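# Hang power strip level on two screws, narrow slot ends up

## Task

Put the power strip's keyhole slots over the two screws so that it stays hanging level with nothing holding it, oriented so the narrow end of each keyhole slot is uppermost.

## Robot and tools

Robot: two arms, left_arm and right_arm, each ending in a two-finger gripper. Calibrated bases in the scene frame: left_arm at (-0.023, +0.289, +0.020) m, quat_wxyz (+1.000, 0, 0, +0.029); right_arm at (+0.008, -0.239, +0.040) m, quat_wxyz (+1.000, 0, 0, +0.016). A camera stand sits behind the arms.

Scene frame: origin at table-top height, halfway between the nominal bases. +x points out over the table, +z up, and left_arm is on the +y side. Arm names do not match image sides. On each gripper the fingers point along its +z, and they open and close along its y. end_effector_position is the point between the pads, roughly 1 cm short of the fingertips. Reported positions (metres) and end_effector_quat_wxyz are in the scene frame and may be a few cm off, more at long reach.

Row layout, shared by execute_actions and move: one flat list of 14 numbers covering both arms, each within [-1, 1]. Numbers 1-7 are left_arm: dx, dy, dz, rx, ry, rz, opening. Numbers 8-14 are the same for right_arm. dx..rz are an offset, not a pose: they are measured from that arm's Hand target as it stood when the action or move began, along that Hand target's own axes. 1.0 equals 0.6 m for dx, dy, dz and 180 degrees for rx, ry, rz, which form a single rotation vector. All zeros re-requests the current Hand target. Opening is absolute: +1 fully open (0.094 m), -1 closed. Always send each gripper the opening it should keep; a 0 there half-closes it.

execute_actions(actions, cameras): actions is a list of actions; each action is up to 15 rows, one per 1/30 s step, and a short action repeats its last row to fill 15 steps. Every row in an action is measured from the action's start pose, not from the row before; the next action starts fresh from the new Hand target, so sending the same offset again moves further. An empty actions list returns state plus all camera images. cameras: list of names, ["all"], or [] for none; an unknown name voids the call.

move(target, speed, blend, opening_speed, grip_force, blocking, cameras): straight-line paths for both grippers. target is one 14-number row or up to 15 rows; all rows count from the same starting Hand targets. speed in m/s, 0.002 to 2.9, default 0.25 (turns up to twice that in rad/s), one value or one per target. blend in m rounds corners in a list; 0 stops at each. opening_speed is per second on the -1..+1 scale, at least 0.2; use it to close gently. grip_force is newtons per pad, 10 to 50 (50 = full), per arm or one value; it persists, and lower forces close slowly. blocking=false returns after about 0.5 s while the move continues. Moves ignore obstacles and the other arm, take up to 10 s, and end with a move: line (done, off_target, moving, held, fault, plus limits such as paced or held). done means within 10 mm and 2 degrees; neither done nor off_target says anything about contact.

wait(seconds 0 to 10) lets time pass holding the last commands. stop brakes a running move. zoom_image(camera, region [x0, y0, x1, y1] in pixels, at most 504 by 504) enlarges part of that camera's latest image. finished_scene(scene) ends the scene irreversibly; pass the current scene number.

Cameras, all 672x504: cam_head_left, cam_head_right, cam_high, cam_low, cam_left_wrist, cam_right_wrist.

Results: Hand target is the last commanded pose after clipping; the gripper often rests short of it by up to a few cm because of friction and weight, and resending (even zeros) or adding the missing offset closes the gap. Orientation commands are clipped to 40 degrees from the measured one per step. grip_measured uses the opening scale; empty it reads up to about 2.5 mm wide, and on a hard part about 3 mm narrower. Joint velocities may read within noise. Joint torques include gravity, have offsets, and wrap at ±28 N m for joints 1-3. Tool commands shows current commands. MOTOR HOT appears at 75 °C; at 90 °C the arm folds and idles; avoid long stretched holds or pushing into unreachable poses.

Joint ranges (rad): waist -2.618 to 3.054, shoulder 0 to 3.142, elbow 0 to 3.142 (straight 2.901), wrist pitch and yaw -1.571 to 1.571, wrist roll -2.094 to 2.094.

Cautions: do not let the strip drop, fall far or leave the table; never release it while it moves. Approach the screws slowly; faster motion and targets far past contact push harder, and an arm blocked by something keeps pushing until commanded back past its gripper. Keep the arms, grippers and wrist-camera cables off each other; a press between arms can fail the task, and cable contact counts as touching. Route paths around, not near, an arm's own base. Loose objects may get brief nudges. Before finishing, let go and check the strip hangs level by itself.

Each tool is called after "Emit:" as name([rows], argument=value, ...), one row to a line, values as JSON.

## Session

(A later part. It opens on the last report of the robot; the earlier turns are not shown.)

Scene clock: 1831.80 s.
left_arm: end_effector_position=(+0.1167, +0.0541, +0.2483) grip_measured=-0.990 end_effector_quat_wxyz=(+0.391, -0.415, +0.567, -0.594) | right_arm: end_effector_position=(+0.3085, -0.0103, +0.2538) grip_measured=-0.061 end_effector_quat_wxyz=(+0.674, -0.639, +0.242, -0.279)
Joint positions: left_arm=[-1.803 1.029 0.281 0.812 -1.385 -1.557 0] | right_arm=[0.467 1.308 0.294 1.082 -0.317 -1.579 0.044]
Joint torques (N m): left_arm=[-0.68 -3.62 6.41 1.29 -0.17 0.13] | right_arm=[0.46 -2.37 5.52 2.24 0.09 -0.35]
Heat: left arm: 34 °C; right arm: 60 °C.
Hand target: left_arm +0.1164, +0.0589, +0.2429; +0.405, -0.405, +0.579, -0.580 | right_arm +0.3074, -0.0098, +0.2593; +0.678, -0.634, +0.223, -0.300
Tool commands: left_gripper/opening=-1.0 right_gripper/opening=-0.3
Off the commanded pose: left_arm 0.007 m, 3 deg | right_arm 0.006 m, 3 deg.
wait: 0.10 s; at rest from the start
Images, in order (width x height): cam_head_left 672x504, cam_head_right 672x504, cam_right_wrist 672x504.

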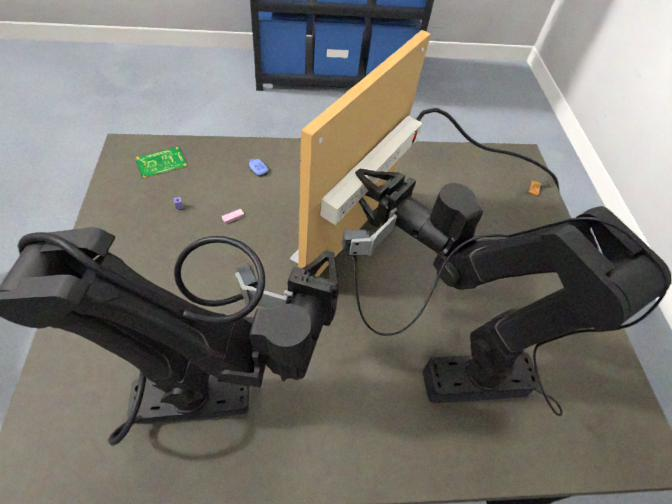

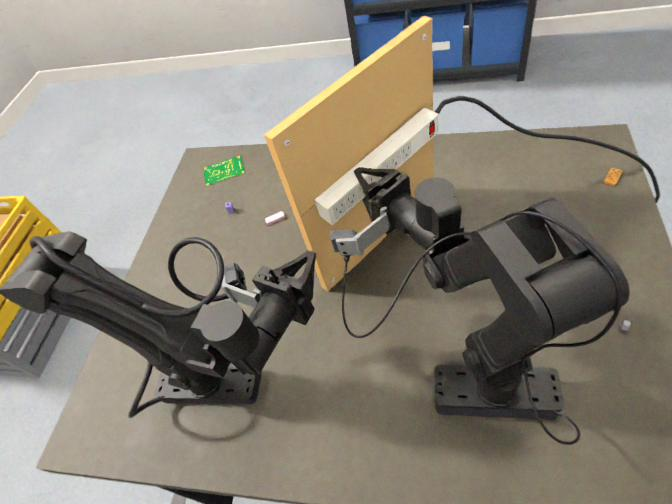

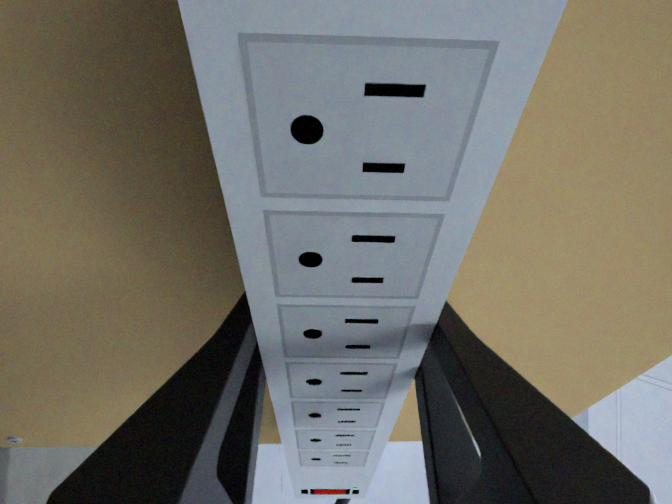

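Emit:
move(target=[0,0,0,0,0,0,-1, 0.0,0,-0.012,0,-0.017,-0.002,-0.3], speed=0.04, cameras=["cam_left_wrist"])

Emit:
zoom_image(camera="cam_left_wrist", region=[240, 0, 400, 120])

Scene clock: 1843.47 s.
left_arm: end_effector_position=(+0.1167, +0.0541, +0.2483) grip_measured=-0.990 end_effector_quat_wxyz=(+0.391, -0.415, +0.567, -0.594) | right_arm: end_effector_position=(+0.3074, -0.0173, +0.2351) grip_measured=-0.061 end_effector_quat_wxyz=(+0.660, -0.660, +0.249, -0.259)
Joint positions: left_arm=[-1.803 1.029 0.281 0.812 -1.385 -1.557 0] | right_arm=[0.421 1.308 0.275 1.039 -0.384 -1.582 0.044]
Joint torques (N m): left_arm=[-0.68 -3.63 6.39 1.29 -0.17 0.13] | right_arm=[-0.23 -4.08 5.89 2.58 -0.36 -0.37]
Heat: left arm: 34 °C; right arm: 59 °C.
Hand target: left_arm +0.1164, +0.0589, +0.2429; +0.405, -0.405, +0.579, -0.580 | right_arm +0.3026, -0.0150, +0.2586; +0.682, -0.642, +0.202, -0.285
Off the commanded pose: left_arm 0.007 m, 3 deg | right_arm 0.024 m, 7 deg.
move: off_target (left_arm, right_arm)
Images, in order (width x height): cam_left_wrist 672x504.

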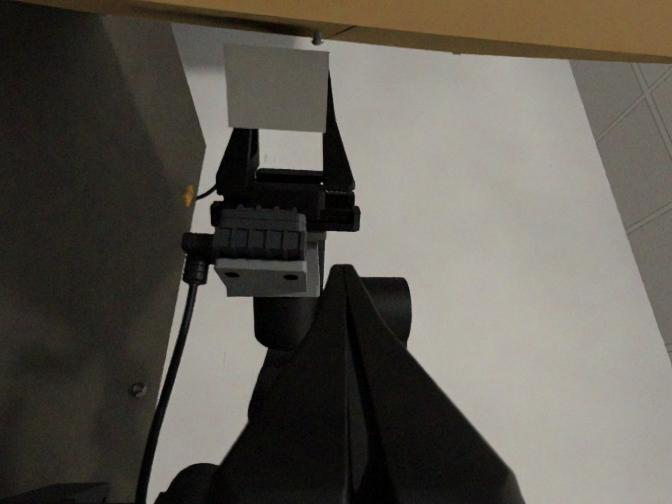

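Scaled by 3.150.

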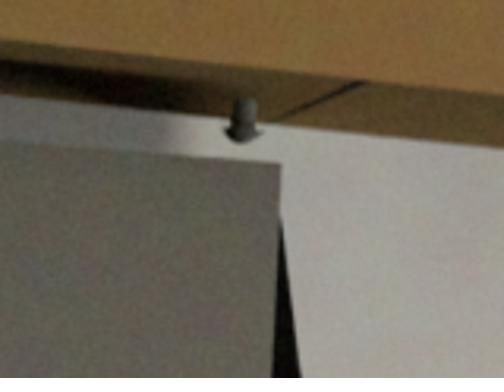

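Emit:
move([
  [0,0,0,0,0,0,-1, 0.0147,-0.0849,0.001,0.015,-0.006,-0.003,-0.3],
  [0,0,0,0,0,0,-1, -0.0098,-0.0613,-0.0038,0.015,-0.006,-0.003,-0.3],
], speed=0.06, cameras=["cam_left_wrist"])

Emit:
zoom_image(camera="cam_left_wrist", region=[240, 0, 400, 120])

Scene clock: 1861.83 s.
left_arm: end_effector_position=(+0.1167, +0.0541, +0.2483) grip_measured=-0.990 end_effector_quat_wxyz=(+0.391, -0.415, +0.567, -0.594) | right_arm: end_effector_position=(+0.3025, -0.0218, +0.2628) grip_measured=-0.061 end_effector_quat_wxyz=(+0.665, -0.654, +0.251, -0.260)
Joint positions: left_arm=[-1.803 1.029 0.281 0.812 -1.385 -1.557 0] | right_arm=[0.415 1.154 0.317 0.858 -0.385 -1.569 0.044]
Joint torques (N m): left_arm=[-0.68 -3.63 6.39 1.29 -0.17 0.12] | right_arm=[1.28 -3.45 6.63 2.79 -0.47 -0.43]
Heat: left arm: 34 °C; right arm: 61 °C.
Hand target: left_arm +0.1164, +0.0589, +0.2429; +0.405, -0.405, +0.579, -0.580 | right_arm +0.2919, -0.0134, +0.2942; +0.698, -0.629, +0.186, -0.287
Off the commanded pose: left_arm 0.007 m, 3 deg | right_arm 0.034 m, 9 deg.
move: off_target (left_arm, right_arm)
Images, in order (width x height): cam_left_wrist 672x504.

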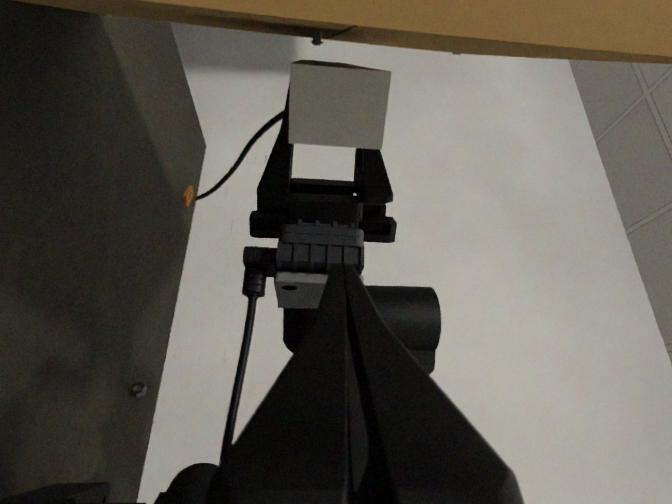

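Scaled by 3.150.

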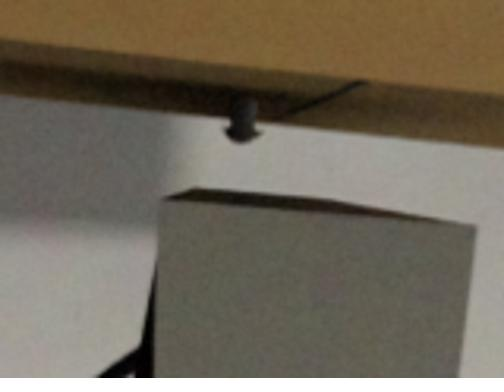

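Emit:
move(target=[0,0,0,0,0,0,-1, -0.0043,0.0163,0.0115,-0.0033,-0.0083,-0.0055,-0.3], speed=0.05, cameras=["cam_left_wrist"])

Emit:
zoom_image(camera="cam_left_wrist", region=[240, 0, 400, 120])

Scene clock: 1877.23 s.
left_arm: end_effector_position=(+0.1167, +0.0541, +0.2483) grip_measured=-0.990 end_effector_quat_wxyz=(+0.391, -0.415, +0.567, -0.594) | right_arm: end_effector_position=(+0.3056, -0.0176, +0.2538) grip_measured=-0.061 end_effector_quat_wxyz=(+0.660, -0.661, +0.247, -0.258)
Joint positions: left_arm=[-1.803 1.029 0.281 0.812 -1.385 -1.557 0] | right_arm=[0.419 1.208 0.317 0.897 -0.39 -1.584 0.044]
Joint torques (N m): left_arm=[-0.68 -3.63 6.39 1.29 -0.17 0.13] | right_arm=[1.25 -2.84 7.09 2.88 -0.63 -0.51]
Heat: left arm: 34 °C; right arm: 64 °C.
Hand target: left_arm +0.1164, +0.0589, +0.2429; +0.405, -0.405, +0.579, -0.580 | right_arm +0.2958, -0.0060, +0.2854; +0.694, -0.638, +0.173, -0.284
Off the commanded pose: left_arm 0.007 m, 3 deg | right_arm 0.035 m, 10 deg.
move: off_target (left_arm, right_arm)
Images, in order (width x height): cam_left_wrist 672x504.

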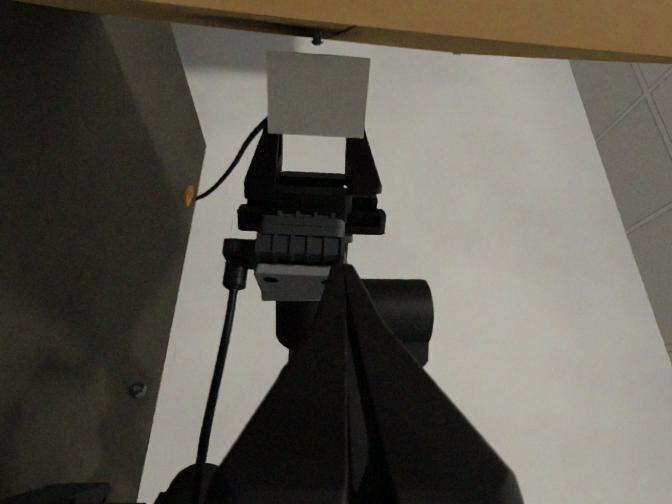

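Scaled by 3.150.

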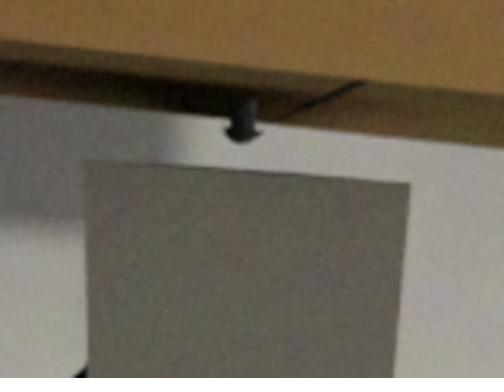

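Emit:
move(target=[0,0,0,0,0,0,-1, -0.0082,-0.0003,0.0105,0.0089,-0.009,-0.001,-0.3], speed=0.03, cameras=["cam_left_wrist"])

Emit:
zoom_image(camera="cam_left_wrist", region=[240, 0, 400, 120])

Scene clock: 1888.23 s.
left_arm: end_effector_position=(+0.1167, +0.0541, +0.2483) grip_measured=-0.990 end_effector_quat_wxyz=(+0.391, -0.415, +0.567, -0.594) | right_arm: end_effector_position=(+0.3065, -0.0109, +0.2511) grip_measured=-0.061 end_effector_quat_wxyz=(+0.668, -0.659, +0.235, -0.255)
Joint positions: left_arm=[-1.803 1.029 0.281 0.812 -1.385 -1.557 0] | right_arm=[0.428 1.268 0.317 0.974 -0.404 -1.584 0.044]
Joint torques (N m): left_arm=[-0.68 -3.63 6.39 1.29 -0.17 0.13] | right_arm=[1.37 -2.81 7.24 2.96 -0.69 -0.44]
Heat: left arm: 34 °C; right arm: 62 °C.
Hand target: left_arm +0.1164, +0.0589, +0.2429; +0.405, -0.405, +0.579, -0.580 | right_arm +0.2958, +0.0020, +0.2856; +0.705, -0.633, +0.159, -0.278
Off the commanded pose: left_arm 0.007 m, 3 deg | right_arm 0.038 m, 11 deg.
move: off_target (left_arm, right_arm)
Images, in order (width x height): cam_left_wrist 672x504.

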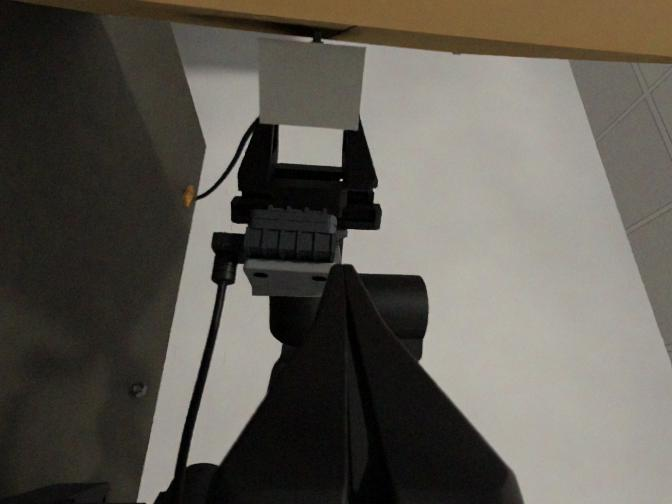

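Scaled by 3.150.

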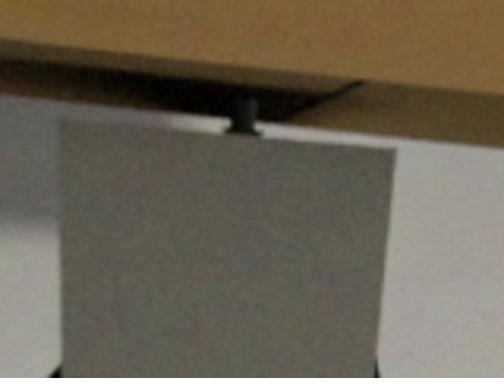

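Emit:
move(target=[0,0,0,0,0,0,-1, 0.0008,-0.0070,-0.001,0.0058,0,0,-0.3], speed=0.03)

Scene clock: 1896.97 s.
left_arm: end_effector_position=(+0.1167, +0.0541, +0.2483) grip_measured=-0.990 end_effector_quat_wxyz=(+0.391, -0.415, +0.567, -0.594) | right_arm: end_effector_position=(+0.3065, -0.0108, +0.2514) grip_measured=-0.061 end_effector_quat_wxyz=(+0.668, -0.659, +0.234, -0.255)
Joint positions: left_arm=[-1.803 1.029 0.281 0.812 -1.385 -1.557 0] | right_arm=[0.428 1.268 0.317 0.975 -0.405 -1.584 0.044]
Joint torques (N m): left_arm=[-0.68 -3.63 6.39 1.29 -0.17 0.13] | right_arm=[1.16 -2.97 7.08 3.13 -0.73 -0.37]
Heat: left arm: 34 °C; right arm: 65 °C.
Hand target: left_arm +0.1164, +0.0589, +0.2429; +0.405, -0.405, +0.579, -0.580 | right_arm +0.2950, +0.0010, +0.2897; +0.711, -0.626, +0.156, -0.280
Off the commanded pose: left_arm 0.007 m, 3 deg | right_arm 0.042 m, 11 deg.
move: off_target (left_arm, right_arm)

Emit:
move(target=[0,0,0,0,0,0,-1, 0.0008,-0.0077,-0.0015,0.0064,0,0,-0.3], speed=0.03)

Emit:
move(target=[0,0,0,0,0,0,-1, 0.0008,-0.0077,-0.0015,0.0064,0,0,-0.3], speed=0.03)

Scene clock: 1899.97 s.
left_arm: end_effector_position=(+0.1167, +0.0541, +0.2483) grip_measured=-0.990 end_effector_quat_wxyz=(+0.391, -0.415, +0.567, -0.594) | right_arm: end_effector_position=(+0.3059, -0.0107, +0.2566) grip_measured=-0.061 end_effector_quat_wxyz=(+0.676, -0.651, +0.235, -0.253)
Joint positions: left_arm=[-1.803 1.029 0.281 0.812 -1.385 -1.557 0] | right_arm=[0.428 1.268 0.316 0.999 -0.407 -1.564 0.044]
Joint torques (N m): left_arm=[-0.68 -3.62 6.39 1.28 -0.17 0.13] | right_arm=[0.94 -2.97 6.9 3.15 -0.72 -0.46]
Heat: left arm: 34 °C; right arm: 65 °C.
Hand target: left_arm +0.1164, +0.0589, +0.2429; +0.405, -0.405, +0.579, -0.580 | right_arm +0.2940, -0.0003, +0.2942; +0.717, -0.619, +0.153, -0.281
Off the commanded pose: left_arm 0.007 m, 3 deg | right_arm 0.041 m, 12 deg.
move: off_target (left_arm, right_arm)

Scene clock: 1900.90 s.
left_arm: end_effector_position=(+0.1167, +0.0541, +0.2483) grip_measured=-0.990 end_effector_quat_wxyz=(+0.391, -0.415, +0.567, -0.594) | right_arm: end_effector_position=(+0.3059, -0.0108, +0.2581) grip_measured=-0.061 end_effector_quat_wxyz=(+0.679, -0.648, +0.237, -0.250)
Joint positions: left_arm=[-1.803 1.029 0.281 0.812 -1.385 -1.557 0] | right_arm=[0.428 1.268 0.316 1.005 -0.407 -1.552 0.044]
Joint torques (N m): left_arm=[-0.68 -3.63 6.39 1.29 -0.17 0.13] | right_arm=[0.76 -3.25 6.63 3.21 -0.75 -0.51]
Heat: left arm: 34 °C; right arm: 65 °C.
Hand target: left_arm +0.1164, +0.0589, +0.2429; +0.405, -0.405, +0.579, -0.580 | right_arm +0.2929, -0.0016, +0.2986; +0.723, -0.612, +0.150, -0.283
Off the commanded pose: left_arm 0.007 m, 3 deg | right_arm 0.043 m, 12 deg.
move: off_target (left_arm, right_arm)

Emit:
move(target=[0,0,0,0,0,0,-1, 0.003,0.0154,0.003,-0.0128,0,-0.004,-0.3], speed=0.008)

Scene clock: 1905.87 s.
left_arm: end_effector_position=(+0.1167, +0.0541, +0.2483) grip_measured=-0.990 end_effector_quat_wxyz=(+0.391, -0.415, +0.567, -0.594) | right_arm: end_effector_position=(+0.3060, -0.0103, +0.2546) grip_measured=-0.061 end_effector_quat_wxyz=(+0.674, -0.654, +0.230, -0.256)
Joint positions: left_arm=[-1.803 1.029 0.281 0.812 -1.385 -1.557 0] | right_arm=[0.428 1.276 0.314 1.005 -0.409 -1.578 0.044]
Joint torques (N m): left_arm=[-0.68 -3.64 6.39 1.29 -0.17 0.12] | right_arm=[0.38 -2.91 7.64 2.9 -0.76 -0.5]
Heat: left arm: 34 °C; right arm: 65 °C.
Hand target: left_arm +0.1164, +0.0589, +0.2429; +0.405, -0.405, +0.579, -0.580 | right_arm +0.2974, -0.0004, +0.2902; +0.709, -0.627, +0.152, -0.284
Off the commanded pose: left_arm 0.007 m, 3 deg | right_arm 0.038 m, 11 deg.
move: off_target (left_arm, right_arm)

Emit:
move(target=[0,0,0,0,0,0,-1, 0.006,0.001,0.002,0,0,0,-0.3], speed=0.01)

Emit:
move(target=[0,0,0,0,0,0,-1, 0.004,0.001,0.001,0,0,0,-0.3], speed=0.01)

Scene clock: 1911.00 s.
left_arm: end_effector_position=(+0.1167, +0.0541, +0.2483) grip_measured=-0.990 end_effector_quat_wxyz=(+0.391, -0.415, +0.567, -0.594) | right_arm: end_effector_position=(+0.3066, -0.0108, +0.2538) grip_measured=-0.061 end_effector_quat_wxyz=(+0.675, -0.654, +0.225, -0.255)
Joint positions: left_arm=[-1.803 1.029 0.281 0.812 -1.385 -1.557 0] | right_arm=[0.417 1.287 0.314 1.019 -0.429 -1.581 0.044]
Joint torques (N m): left_arm=[-0.68 -3.63 6.41 1.29 -0.17 0.13] | right_arm=[0.2 -2.74 8.23 2.84 -0.7 -0.46]
Heat: left arm: 34 °C; right arm: 63 °C.
Hand target: left_arm +0.1164, +0.0589, +0.2429; +0.405, -0.405, +0.579, -0.580 | right_arm +0.3010, -0.0015, +0.2904; +0.709, -0.627, +0.152, -0.284
Off the commanded pose: left_arm 0.007 m, 3 deg | right_arm 0.038 m, 10 deg.
move: off_target (left_arm, right_arm)

Scene clock: 1912.00 s.
left_arm: end_effector_position=(+0.1167, +0.0541, +0.2483) grip_measured=-0.990 end_effector_quat_wxyz=(+0.391, -0.415, +0.567, -0.594) | right_arm: end_effector_position=(+0.3067, -0.0110, +0.2535) grip_measured=-0.061 end_effector_quat_wxyz=(+0.677, -0.655, +0.221, -0.253)
Joint positions: left_arm=[-1.803 1.029 0.281 0.812 -1.385 -1.557 0] | right_arm=[0.409 1.297 0.314 1.032 -0.447 -1.581 0.044]
Joint torques (N m): left_arm=[-0.68 -3.62 6.38 1.28 -0.17 0.13] | right_arm=[0.13 -2.73 8.59 2.78 -0.56 -0.44]
Heat: left arm: 34 °C; right arm: 63 °C.
Hand target: left_arm +0.1164, +0.0589, +0.2429; +0.405, -0.405, +0.579, -0.580 | right_arm +0.3033, -0.0024, +0.2903; +0.709, -0.627, +0.152, -0.284
Off the commanded pose: left_arm 0.007 m, 3 deg | right_arm 0.038 m, 10 deg.
move: off_target (left_arm, right_arm)

Emit:
wait(seconds=0.1, cameras=["cam_left_wrist","cam_right_wrist"])

Emit:
zoom_image(camera="cam_left_wrist", region=[240, 0, 400, 120])

Scene clock: 1916.20 s.
left_arm: end_effector_position=(+0.1167, +0.0541, +0.2483) grip_measured=-0.990 end_effector_quat_wxyz=(+0.391, -0.415, +0.567, -0.594) | right_arm: end_effector_position=(+0.3067, -0.0110, +0.2535) grip_measured=-0.061 end_effector_quat_wxyz=(+0.677, -0.655, +0.221, -0.253)
Joint positions: left_arm=[-1.803 1.029 0.281 0.812 -1.385 -1.557 0] | right_arm=[0.409 1.297 0.314 1.032 -0.447 -1.581 0.044]
Joint torques (N m): left_arm=[-0.68 -3.62 6.39 1.28 -0.17 0.13] | right_arm=[0.2 -2.74 8.64 2.78 -0.6 -0.43]
Heat: left arm: 34 °C; right arm: 63 °C.
Hand target: left_arm +0.1164, +0.0589, +0.2429; +0.405, -0.405, +0.579, -0.580 | right_arm +0.3033, -0.0024, +0.2903; +0.709, -0.627, +0.152, -0.284
Tool commands: left_gripper/opening=-1.0 right_gripper/opening=-0.3
Off the commanded pose: left_arm 0.007 m, 3 deg | right_arm 0.038 m, 10 deg.
wait: 0.10 s; at rest from the start
Images, in order (width x height): cam_left_wrist 672x504, cam_right_wrist 672x504.

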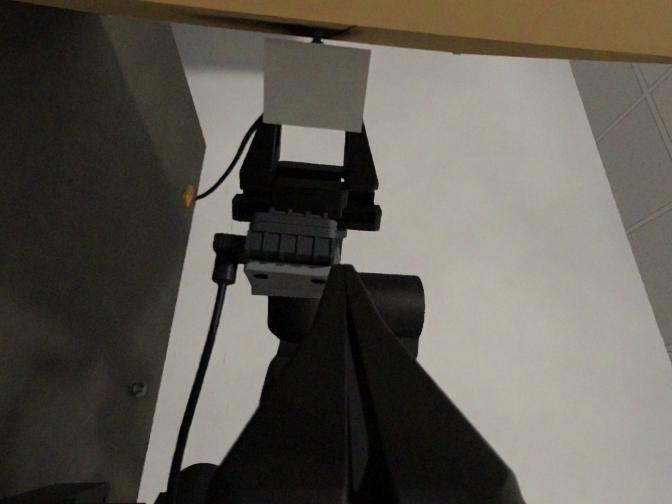

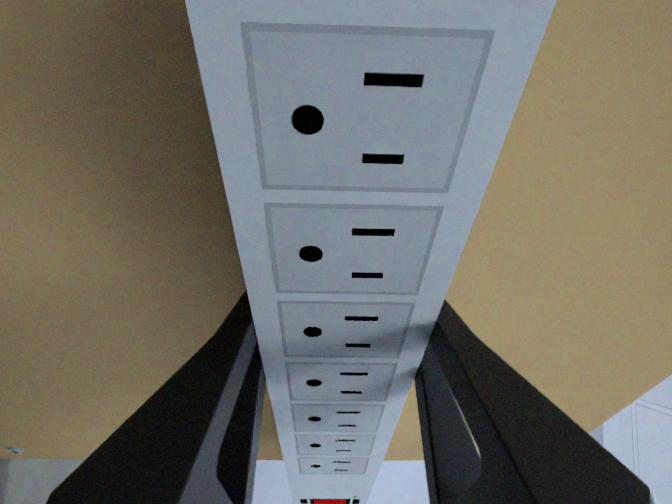

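Scaled by 3.150.

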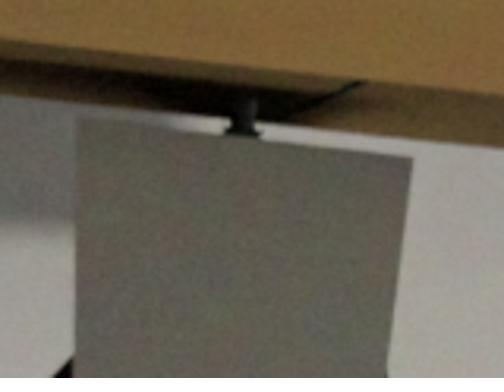

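Emit:
move(target=[0,0,0,0,0,0,-1, 0.001,-0.0115,0.0015,0.0096,0,0,-0.3], speed=0.006)

Scene clock: 1928.37 s.
left_arm: end_effector_position=(+0.1167, +0.0541, +0.2483) grip_measured=-0.990 end_effector_quat_wxyz=(+0.391, -0.415, +0.567, -0.594) | right_arm: end_effector_position=(+0.3070, -0.0107, +0.2544) grip_measured=-0.061 end_effector_quat_wxyz=(+0.681, -0.652, +0.222, -0.250)
Joint positions: left_arm=[-1.803 1.029 0.281 0.812 -1.385 -1.557 0] | right_arm=[0.406 1.306 0.314 1.05 -0.453 -1.569 0.044]
Joint torques (N m): left_arm=[-0.68 -3.63 6.39 1.29 -0.17 0.13] | right_arm=[0.38 -3.06 8.65 2.94 -0.56 -0.39]
Heat: left arm: 34 °C; right arm: 62 °C.
Hand target: left_arm +0.1164, +0.0589, +0.2429; +0.405, -0.405, +0.579, -0.580 | right_arm +0.3029, -0.0024, +0.2972; +0.718, -0.617, +0.148, -0.286
Off the commanded pose: left_arm 0.007 m, 3 deg | right_arm 0.044 m, 11 deg.
move: off_target (left_arm, right_arm)

Emit:
move(target=[0,0,0,0,0,0,-1, 0.001,-0.009,0.0005,0.006,0,0,-0.3], speed=0.006)

Emit:
move(target=[0,0,0,0,0,0,-1, 0.001,-0.009,0.0005,0.006,0,0,-0.3], speed=0.006)

Scene clock: 1935.80 s.
left_arm: end_effector_position=(+0.1167, +0.0541, +0.2483) grip_measured=-0.990 end_effector_quat_wxyz=(+0.391, -0.415, +0.567, -0.594) | right_arm: end_effector_position=(+0.3069, -0.0107, +0.2558) grip_measured=-0.061 end_effector_quat_wxyz=(+0.684, -0.649, +0.224, -0.247)
Joint positions: left_arm=[-1.803 1.029 0.281 0.812 -1.385 -1.557 0] | right_arm=[0.406 1.306 0.314 1.056 -0.453 -1.557 0.044]
Joint torques (N m): left_arm=[-0.68 -3.63 6.39 1.29 -0.17 0.13] | right_arm=[0.25 -3.28 8.72 3.05 -0.54 -0.45]
Heat: left arm: 34 °C; right arm: 62 °C.
Hand target: left_arm +0.1164, +0.0589, +0.2429; +0.405, -0.405, +0.579, -0.580 | right_arm +0.3023, -0.0029, +0.3026; +0.724, -0.610, +0.145, -0.288
Off the commanded pose: left_arm 0.007 m, 3 deg | right_arm 0.048 m, 12 deg.
move: off_target (left_arm, right_arm)

Scene clock: 1938.73 s.
left_arm: end_effector_position=(+0.1167, +0.0541, +0.2483) grip_measured=-0.990 end_effector_quat_wxyz=(+0.391, -0.415, +0.567, -0.594) | right_arm: end_effector_position=(+0.3069, -0.0108, +0.2563) grip_measured=-0.061 end_effector_quat_wxyz=(+0.685, -0.648, +0.225, -0.246)
Joint positions: left_arm=[-1.803 1.029 0.281 0.812 -1.385 -1.557 0] | right_arm=[0.406 1.306 0.314 1.058 -0.453 -1.553 0.044]
Joint torques (N m): left_arm=[-0.68 -3.63 6.39 1.29 -0.17 0.13] | right_arm=[0.13 -3.55 8.79 3.17 -0.56 -0.36]
Heat: left arm: 34 °C; right arm: 62 °C.
Hand target: left_arm +0.1164, +0.0589, +0.2429; +0.405, -0.405, +0.579, -0.580 | right_arm +0.3016, -0.0035, +0.3080; +0.730, -0.603, +0.142, -0.289
Off the commanded pose: left_arm 0.007 m, 3 deg | right_arm 0.052 m, 13 deg.
move: off_target (left_arm, right_arm)

Emit:
move(target=[0,0,0,0,0,0,-1, 0.001,-0.011,-0.003,0.004,0,-0.006,-0.3], speed=0.01)

Scene clock: 1944.90 s.
left_arm: end_effector_position=(+0.1167, +0.0541, +0.2483) grip_measured=-0.990 end_effector_quat_wxyz=(+0.391, -0.415, +0.567, -0.594) | right_arm: end_effector_position=(+0.3069, -0.0108, +0.2562) grip_measured=-0.061 end_effector_quat_wxyz=(+0.685, -0.648, +0.225, -0.246)
Joint positions: left_arm=[-1.803 1.029 0.281 0.812 -1.385 -1.557 0] | right_arm=[0.406 1.306 0.314 1.058 -0.453 -1.553 0.044]
Joint torques (N m): left_arm=[-0.69 -3.63 6.39 1.29 -0.17 0.13] | right_arm=[-0.12 -5.35 8.66 3.14 -0.59 -0.47]
Heat: left arm: 34 °C; right arm: 65 °C.
Hand target: left_arm +0.1164, +0.0589, +0.2429; +0.405, -0.405, +0.579, -0.580 | right_arm +0.2995, -0.0060, +0.3140; +0.731, -0.600, +0.135, -0.297
Off the commanded pose: left_arm 0.007 m, 3 deg | right_arm 0.058 m, 14 deg.
move: off_target (left_arm, right_arm)

Emit:
move(target=[0,0,0,0,0,0,-1, 0.001,-0.006,-0.0025,-0.002,0,0,-0.3], speed=0.01)

Scene clock: 1947.67 s.
left_arm: end_effector_position=(+0.1167, +0.0541, +0.2483) grip_measured=-0.990 end_effector_quat_wxyz=(+0.391, -0.415, +0.567, -0.594) | right_arm: end_effector_position=(+0.3068, -0.0113, +0.2559) grip_measured=-0.061 end_effector_quat_wxyz=(+0.685, -0.649, +0.223, -0.245)
Joint positions: left_arm=[-1.803 1.029 0.281 0.812 -1.385 -1.557 0] | right_arm=[0.401 1.306 0.314 1.057 -0.463 -1.554 0.044]
Joint torques (N m): left_arm=[-0.68 -3.62 6.39 1.28 -0.17 0.13] | right_arm=[-0.1 -7.31 8.98 2.9 -0.59 -0.48]
Heat: left arm: 34 °C; right arm: 65 °C.
Hand target: left_arm +0.1164, +0.0589, +0.2429; +0.405, -0.405, +0.579, -0.580 | right_arm +0.2982, -0.0080, +0.3171; +0.729, -0.602, +0.136, -0.296
Off the commanded pose: left_arm 0.007 m, 3 deg | right_arm 0.062 m, 14 deg.
move: off_target (left_arm, right_arm)

Emit:
wait(seconds=0.1, cameras=["cam_left_wrist"])

Emit:
zoom_image(camera="cam_left_wrist", region=[240, 0, 400, 120])

Scene clock: 1951.80 s.
left_arm: end_effector_position=(+0.1167, +0.0541, +0.2483) grip_measured=-0.990 end_effector_quat_wxyz=(+0.391, -0.415, +0.567, -0.594) | right_arm: end_effector_position=(+0.3067, -0.0112, +0.2559) grip_measured=-0.061 end_effector_quat_wxyz=(+0.685, -0.649, +0.223, -0.245)
Joint positions: left_arm=[-1.803 1.029 0.281 0.812 -1.385 -1.557 0] | right_arm=[0.401 1.306 0.314 1.057 -0.463 -1.554 0.044]
Joint torques (N m): left_arm=[-0.68 -3.62 6.39 1.29 -0.17 0.13] | right_arm=[-0.08 -7.34 8.96 2.89 -0.54 -0.46]
Heat: left arm: 34 °C; right arm: 65 °C.
Hand target: left_arm +0.1164, +0.0589, +0.2429; +0.405, -0.405, +0.579, -0.580 | right_arm +0.2981, -0.0079, +0.3171; +0.729, -0.602, +0.136, -0.296
Tool commands: left_gripper/opening=-1.0 right_gripper/opening=-0.3
Off the commanded pose: left_arm 0.007 m, 3 deg | right_arm 0.062 m, 14 deg.
wait: 0.10 s; at rest from the start
Images, in order (width x height): cam_left_wrist 672x504.

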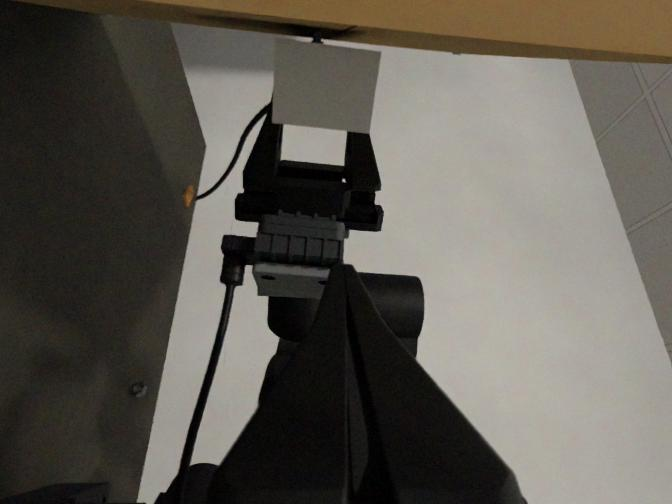

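Scaled by 3.150.

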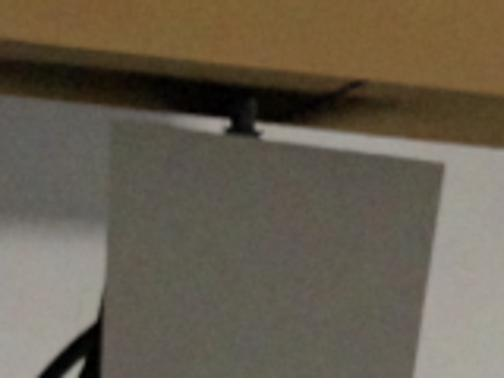

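Emit:
move(target=[0,0,0,0,0,0,-1, 0.0,0.013,-0.0045,-0.0128,0.019,0,-0.3], speed=0.03, cameras=["cam_left_wrist"])

Emit:
zoom_image(camera="cam_left_wrist", region=[240, 0, 400, 120])

Scene clock: 1972.30 s.
left_arm: end_effector_position=(+0.1167, +0.0541, +0.2483) grip_measured=-0.990 end_effector_quat_wxyz=(+0.391, -0.415, +0.567, -0.594) | right_arm: end_effector_position=(+0.3067, -0.0139, +0.2623) grip_measured=-0.061 end_effector_quat_wxyz=(+0.679, -0.646, +0.228, -0.266)
Joint positions: left_arm=[-1.803 1.029 0.281 0.812 -1.385 -1.557 0] | right_arm=[0.42 1.259 0.314 1.013 -0.406 -1.578 0.044]
Joint torques (N m): left_arm=[-0.66 -3.63 6.38 1.29 -0.17 0.13] | right_arm=[1.36 -6.02 7.97 2.73 -0.1 -0.38]
Heat: left arm: 34 °C; right arm: 66 °C.
Hand target: left_arm +0.1164, +0.0589, +0.2429; +0.405, -0.405, +0.579, -0.580 | right_arm +0.2988, -0.0094, +0.3091; +0.712, -0.607, +0.163, -0.312
Off the commanded pose: left_arm 0.007 m, 3 deg | right_arm 0.048 m, 11 deg.
move: off_target (left_arm, right_arm)
Images, in order (width x height): cam_left_wrist 672x504.

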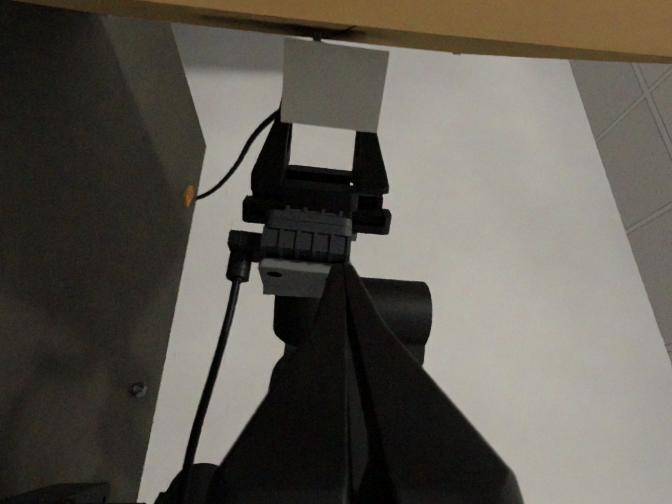

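Scaled by 3.150.

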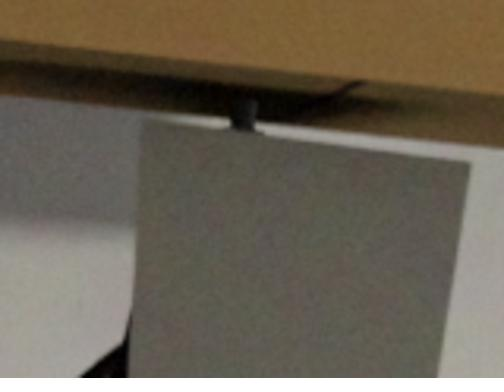

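Emit:
execute_actions(actions=[], cameras=["cam_left_wrist"])

Emit:
zoom_image(camera="cam_left_wrist", region=[200, 0, 440, 180])

Scene clock: 1991.53 s.
left_arm: end_effector_position=(+0.1167, +0.0541, +0.2483) grip_measured=-0.990 end_effector_quat_wxyz=(+0.391, -0.415, +0.567, -0.594) | right_arm: end_effector_position=(+0.3066, -0.0138, +0.2622) grip_measured=-0.061 end_effector_quat_wxyz=(+0.679, -0.646, +0.228, -0.266)
Joint positions: left_arm=[-1.803 1.029 0.281 0.812 -1.385 -1.557 0] | right_arm=[0.42 1.259 0.314 1.013 -0.406 -1.579 0.044]
Joint velocities: within noise
Joint torques (N m): left_arm=[-0.68 -3.62 6.38 1.29 -0.17 0.13] | right_arm=[1.32 -6.08 7.92 2.72 -0.1 -0.43]
Heat: left arm: 34 °C; right arm: 66 °C.
Hand target: left_arm +0.1164, +0.0589, +0.2429; +0.405, -0.405, +0.579, -0.580 | right_arm +0.2987, -0.0093, +0.3090; +0.712, -0.607, +0.163, -0.311
Tool commands: left_gripper/opening=-1.0 right_gripper/opening=-0.3
Off the commanded pose: left_arm 0.007 m, 3 deg | right_arm 0.048 m, 11 deg.
Images, in order (width x height): cam_left_wrist 672x504.

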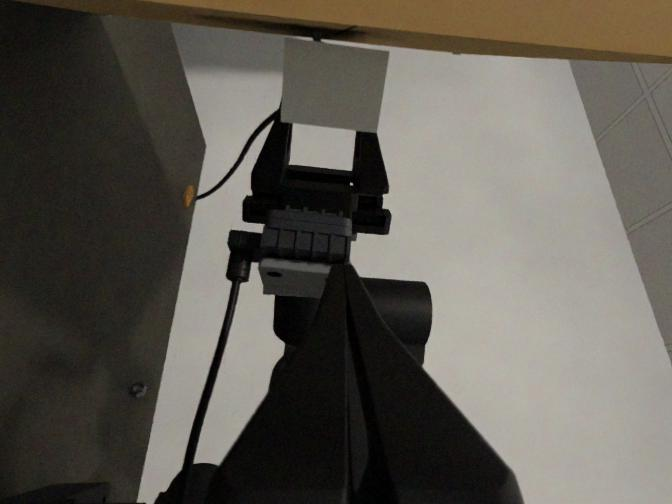

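Scaled by 2.100.

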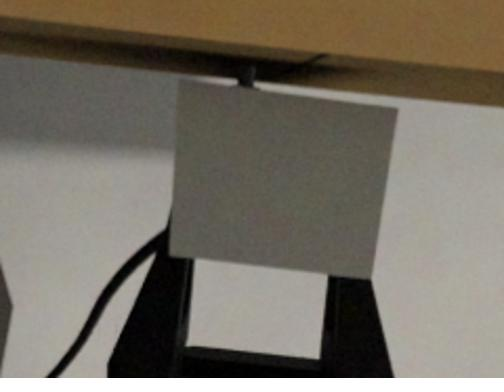

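Emit:
move(target=[0,0,0,0,0,0,-1,-0.002,0.0112,0,-0.0092,0,0.004,-0.3], speed=0.01, cameras=["cam_left_wrist"])

Emit:
zoom_image(camera="cam_left_wrist", region=[240, 0, 400, 120])

Scene clock: 2001.80 s.
left_arm: end_effector_position=(+0.1167, +0.0541, +0.2483) grip_measured=-0.990 end_effector_quat_wxyz=(+0.391, -0.415, +0.567, -0.594) | right_arm: end_effector_position=(+0.3065, -0.0139, +0.2621) grip_measured=-0.061 end_effector_quat_wxyz=(+0.677, -0.646, +0.230, -0.268)
Joint positions: left_arm=[-1.803 1.029 0.281 0.812 -1.385 -1.557 0] | right_arm=[0.424 1.253 0.314 1.003 -0.396 -1.581 0.044]
Joint torques (N m): left_arm=[-0.68 -3.63 6.39 1.28 -0.17 0.13] | right_arm=[1.32 -5.7 8.03 2.51 -0.16 -0.42]
Heat: left arm: 34 °C; right arm: 65 °C.
Hand target: left_arm +0.1164, +0.0589, +0.2429; +0.405, -0.405, +0.579, -0.580 | right_arm +0.2995, -0.0081, +0.3024; +0.706, -0.616, +0.172, -0.305
Off the commanded pose: left_arm 0.007 m, 3 deg | right_arm 0.041 m, 9 deg.
move: off_target (left_arm, right_arm)
Images, in order (width x height): cam_left_wrist 672x504.

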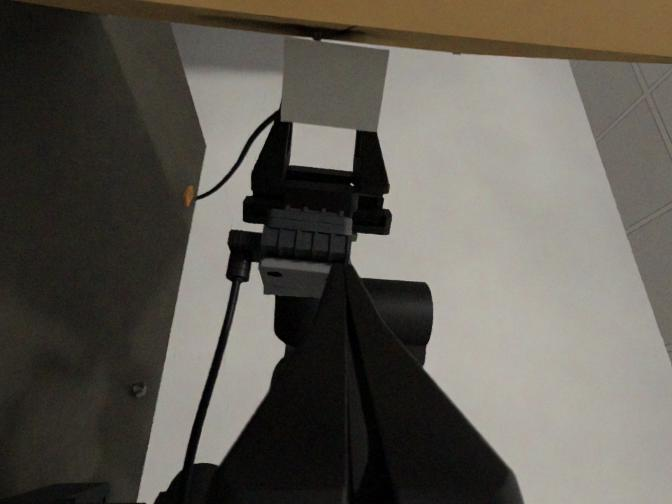

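Scaled by 3.150.

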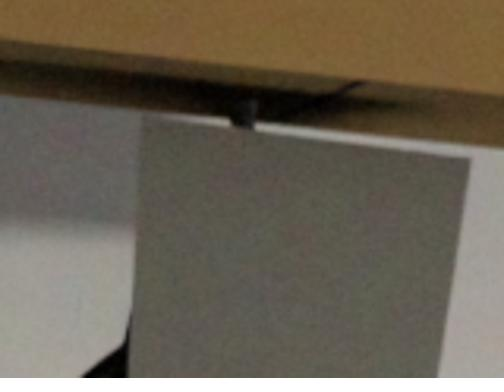

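Emit:
move(target=[0,0,0,0,0,0,-1,-0.002,0.0108,-0.003,-0.0105,0,0,-0.3], speed=0.01, cameras=["cam_left_wrist"])

Emit:
zoom_image(camera="cam_left_wrist", region=[240, 0, 400, 120])

Scene clock: 2009.73 s.
left_arm: end_effector_position=(+0.1167, +0.0541, +0.2483) grip_measured=-0.990 end_effector_quat_wxyz=(+0.391, -0.415, +0.567, -0.594) | right_arm: end_effector_position=(+0.3059, -0.0128, +0.2525) grip_measured=-0.061 end_effector_quat_wxyz=(+0.663, -0.660, +0.234, -0.265)
Joint positions: left_arm=[-1.803 1.029 0.281 0.812 -1.385 -1.557 0] | right_arm=[0.432 1.246 0.314 0.952 -0.386 -1.602 0.044]
Joint torques (N m): left_arm=[-0.68 -3.63 6.39 1.29 -0.17 0.12] | right_arm=[0.88 -6.53 7.9 2.53 -0.22 -0.39]
Heat: left arm: 34 °C; right arm: 63 °C.
Hand target: left_arm +0.1164, +0.0589, +0.2429; +0.405, -0.405, +0.579, -0.580 | right_arm +0.2989, -0.0084, +0.2955; +0.695, -0.628, +0.177, -0.302
Off the commanded pose: left_arm 0.007 m, 3 deg | right_arm 0.044 m, 9 deg.
move: off_target (left_arm, right_arm)
Images, in order (width x height): cam_left_wrist 672x504.

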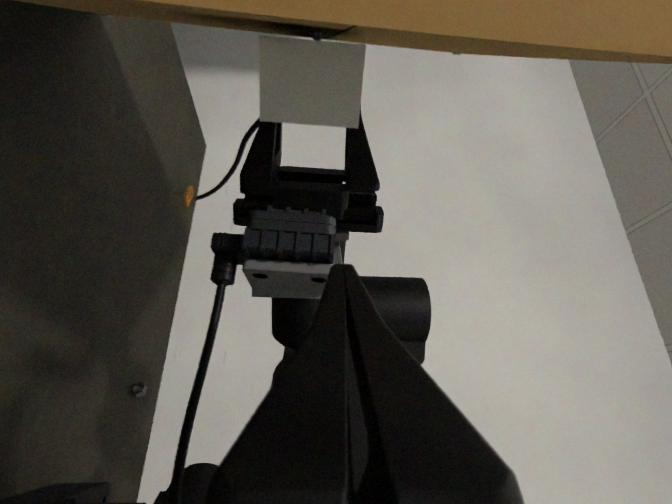

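Scaled by 3.150.

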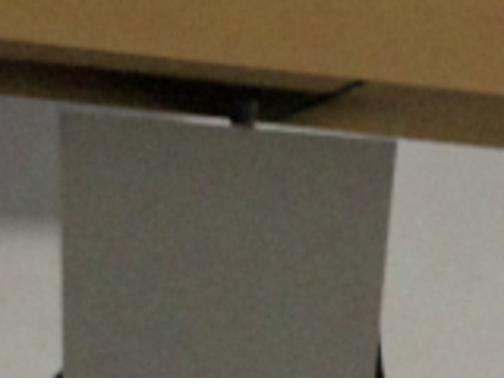

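Emit:
move(target=[0,0,0,0,0,0,-1,-0.001,-0.005,0,0.004,0,0.006,-0.3], speed=0.01, cameras=["cam_left_wrist"])

Emit:
zoom_image(camera="cam_left_wrist", region=[240, 0, 400, 120])

Scene clock: 2020.23 s.
left_arm: end_effector_position=(+0.1167, +0.0541, +0.2483) grip_measured=-0.990 end_effector_quat_wxyz=(+0.391, -0.415, +0.567, -0.594) | right_arm: end_effector_position=(+0.3053, -0.0133, +0.2551) grip_measured=-0.061 end_effector_quat_wxyz=(+0.666, -0.657, +0.236, -0.263)
Joint positions: left_arm=[-1.803 1.029 0.281 0.812 -1.385 -1.557 0] | right_arm=[0.432 1.237 0.314 0.951 -0.385 -1.593 0.044]
Joint torques (N m): left_arm=[-0.68 -3.62 6.39 1.29 -0.17 0.13] | right_arm=[1.01 -5.93 7.76 2.64 -0.23 -0.24]
Heat: left arm: 34 °C; right arm: 64 °C.
Hand target: left_arm +0.1164, +0.0589, +0.2429; +0.405, -0.405, +0.579, -0.580 | right_arm +0.2979, -0.0081, +0.2984; +0.702, -0.622, +0.181, -0.296
Off the commanded pose: left_arm 0.007 m, 3 deg | right_arm 0.044 m, 9 deg.
move: off_target (left_arm, right_arm)
Images, in order (width x height): cam_left_wrist 672x504.

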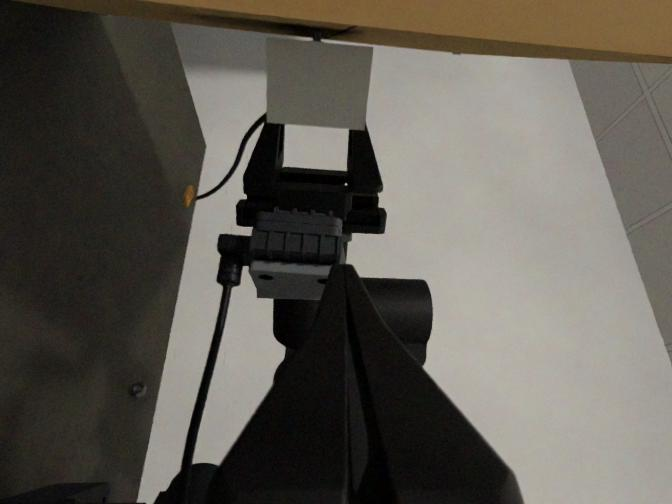

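Scaled by 3.150.

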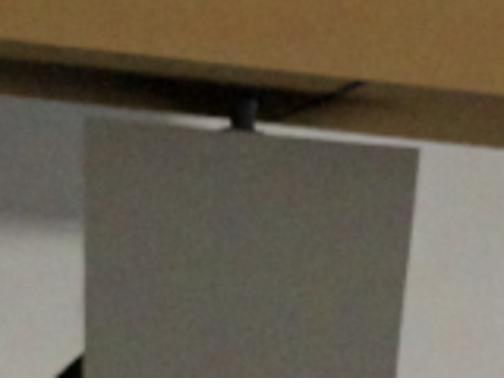

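Emit:
move(target=[0,0,0,0,0,0,-1,-0.001,0.034,0.0085,-0.0165,0,0.006,-0.3], speed=0.01, cameras=["cam_left_wrist"])

Emit:
zoom_image(camera="cam_left_wrist", region=[240, 0, 400, 120])

Scene clock: 2032.40 s.
left_arm: end_effector_position=(+0.1167, +0.0541, +0.2483) grip_measured=-0.990 end_effector_quat_wxyz=(+0.391, -0.415, +0.567, -0.594) | right_arm: end_effector_position=(+0.3053, -0.0106, +0.2512) grip_measured=-0.061 end_effector_quat_wxyz=(+0.664, -0.660, +0.239, -0.260)
Joint positions: left_arm=[-1.803 1.029 0.281 0.812 -1.385 -1.557 0] | right_arm=[0.443 1.251 0.314 0.954 -0.376 -1.591 0.044]
Joint torques (N m): left_arm=[-0.68 -3.63 6.39 1.29 -0.17 0.13] | right_arm=[0.95 -2.37 8.18 2.55 -0.21 -0.31]
Heat: left arm: 34 °C; right arm: 65 °C.
Hand target: left_arm +0.1164, +0.0589, +0.2429; +0.405, -0.405, +0.579, -0.580 | right_arm +0.3044, -0.0027, +0.2791; +0.688, -0.638, +0.194, -0.285
Off the commanded pose: left_arm 0.007 m, 3 deg | right_arm 0.029 m, 7 deg.
move: off_target (left_arm, right_arm)
Images, in order (width x height): cam_left_wrist 672x504.

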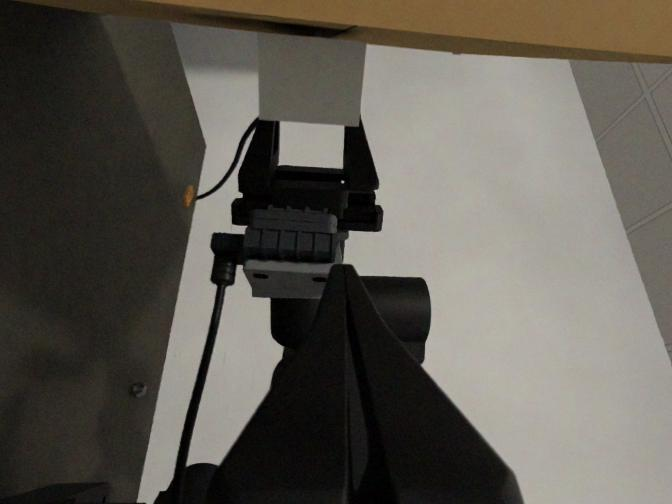

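Scaled by 3.150.

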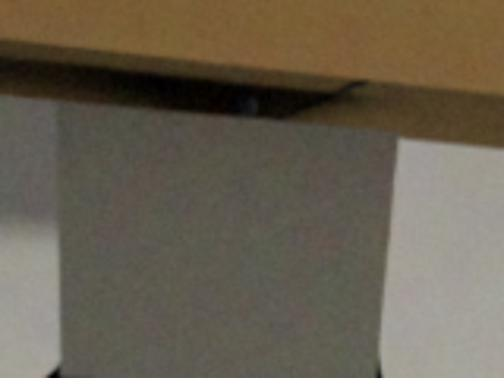

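Emit:
move(target=[0,0,0,0,0,0,-1,0.0035,-0.0077,0.001,0.0064,0,0.002,-0.3], speed=0.01, cameras=["cam_left_wrist"])

Emit:
zoom_image(camera="cam_left_wrist", region=[240, 0, 400, 120])

Scene clock: 2041.10 s.
left_arm: end_effector_position=(+0.1167, +0.0541, +0.2483) grip_measured=-0.990 end_effector_quat_wxyz=(+0.391, -0.415, +0.567, -0.594) | right_arm: end_effector_position=(+0.3054, -0.0104, +0.2514) grip_measured=-0.061 end_effector_quat_wxyz=(+0.666, -0.658, +0.240, -0.258)
Joint positions: left_arm=[-1.803 1.029 0.281 0.812 -1.385 -1.557 0] | right_arm=[0.443 1.254 0.314 0.96 -0.377 -1.583 0.044]
Joint torques (N m): left_arm=[-0.68 -3.62 6.38 1.29 -0.17 0.13] | right_arm=[0.35 -2.28 8.39 2.74 -0.29 -0.27]
Heat: left arm: 34 °C; right arm: 64 °C.
Hand target: left_arm +0.1164, +0.0589, +0.2429; +0.405, -0.405, +0.579, -0.580 | right_arm +0.3057, -0.0037, +0.2841; +0.696, -0.631, +0.193, -0.285
Off the commanded pose: left_arm 0.007 m, 3 deg | right_arm 0.033 m, 8 deg.
move: off_target (left_arm, right_arm)
Images, in order (width x height): cam_left_wrist 672x504.

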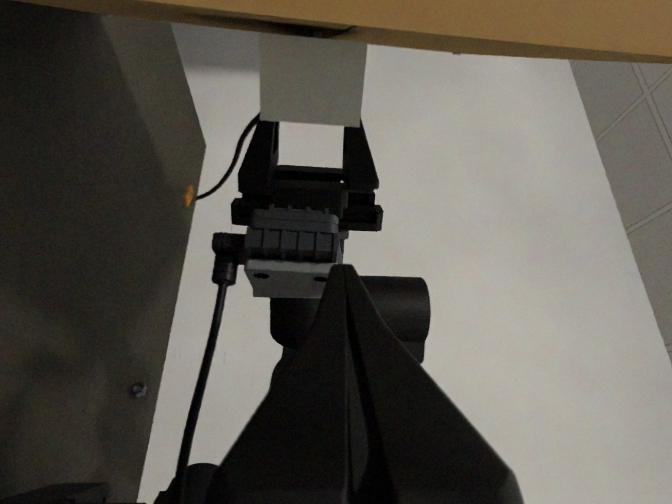

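Scaled by 3.150.

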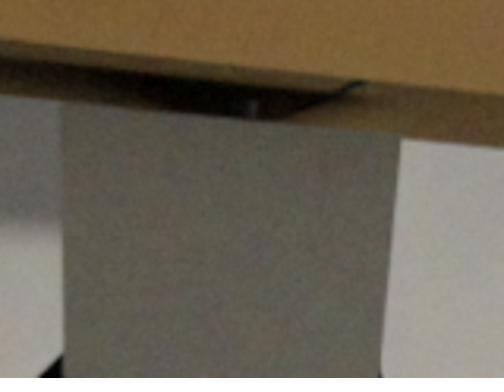

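Emit:
move(target=[0,0,0,0,0,0,-1,0.0045,-0.006,-0.0005,0.0058,0,0.003,-0.3], speed=0.01, cameras=["cam_left_wrist"])

Emit:
zoom_image(camera="cam_left_wrist", region=[240, 0, 400, 120])

Scene clock: 2047.30 s.
left_arm: end_effector_position=(+0.1167, +0.0541, +0.2483) grip_measured=-0.990 end_effector_quat_wxyz=(+0.391, -0.415, +0.567, -0.594) | right_arm: end_effector_position=(+0.3057, -0.0105, +0.2511) grip_measured=-0.061 end_effector_quat_wxyz=(+0.669, -0.657, +0.241, -0.250)
Joint positions: left_arm=[-1.803 1.029 0.281 0.812 -1.385 -1.557 0] | right_arm=[0.434 1.265 0.314 0.974 -0.396 -1.567 0.044]
Joint torques (N m): left_arm=[-0.68 -3.63 6.39 1.29 -0.17 0.13] | right_arm=[0.14 -2.51 8.36 2.84 -0.2 -0.23]
Heat: left arm: 34 °C; right arm: 63 °C.
Hand target: left_arm +0.1164, +0.0589, +0.2429; +0.405, -0.405, +0.579, -0.580 | right_arm +0.3071, -0.0058, +0.2878; +0.703, -0.623, +0.194, -0.283
Off the commanded pose: left_arm 0.007 m, 3 deg | right_arm 0.037 m, 9 deg.
move: off_target (left_arm, right_arm)
Images, in order (width x height): cam_left_wrist 672x504.

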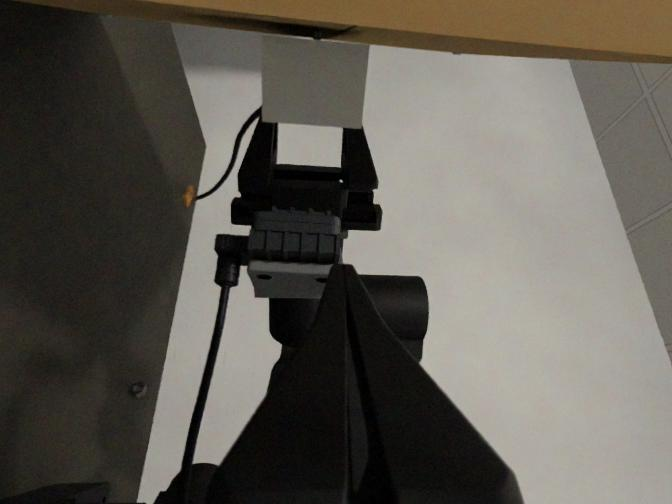

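Scaled by 3.150.

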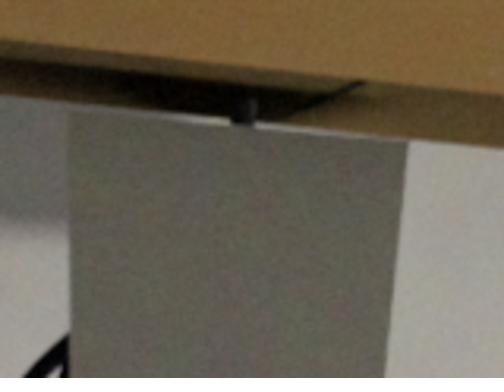

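Emit:
move(target=[0,0,0,0,0,0,-1,0.0028,-0.0084,0.001,0.007,0,-0.004,-0.3], speed=0.01, cameras=["cam_left_wrist"])

Emit:
zoom_image(camera="cam_left_wrist", region=[240, 0, 400, 120])

Scene clock: 2057.40 s.
left_arm: end_effector_position=(+0.1167, +0.0541, +0.2483) grip_measured=-0.990 end_effector_quat_wxyz=(+0.391, -0.415, +0.567, -0.594) | right_arm: end_effector_position=(+0.3059, -0.0105, +0.2512) grip_measured=-0.061 end_effector_quat_wxyz=(+0.671, -0.656, +0.239, -0.249)
Joint positions: left_arm=[-1.803 1.029 0.281 0.812 -1.385 -1.557 0] | right_arm=[0.429 1.271 0.314 0.983 -0.405 -1.567 0.044]
Joint torques (N m): left_arm=[-0.68 -3.64 6.41 1.29 -0.17 0.13] | right_arm=[0.12 -2.85 8.49 2.95 -0.14 -0.23]
Heat: left arm: 34 °C; right arm: 65 °C.
Hand target: left_arm +0.1164, +0.0589, +0.2429; +0.405, -0.405, +0.579, -0.580 | right_arm +0.3079, -0.0067, +0.2929; +0.708, -0.617, +0.187, -0.290
Off the commanded pose: left_arm 0.007 m, 3 deg | right_arm 0.042 m, 10 deg.
move: off_target (left_arm, right_arm)
Images, in order (width x height): cam_left_wrist 672x504.

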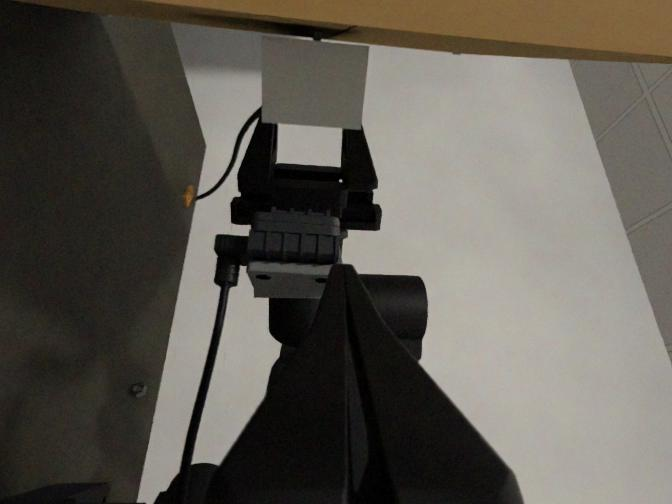

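Scaled by 3.150.

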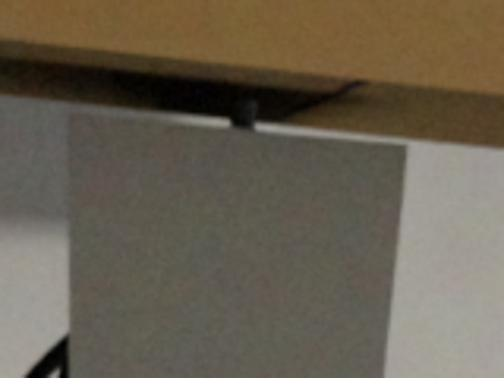

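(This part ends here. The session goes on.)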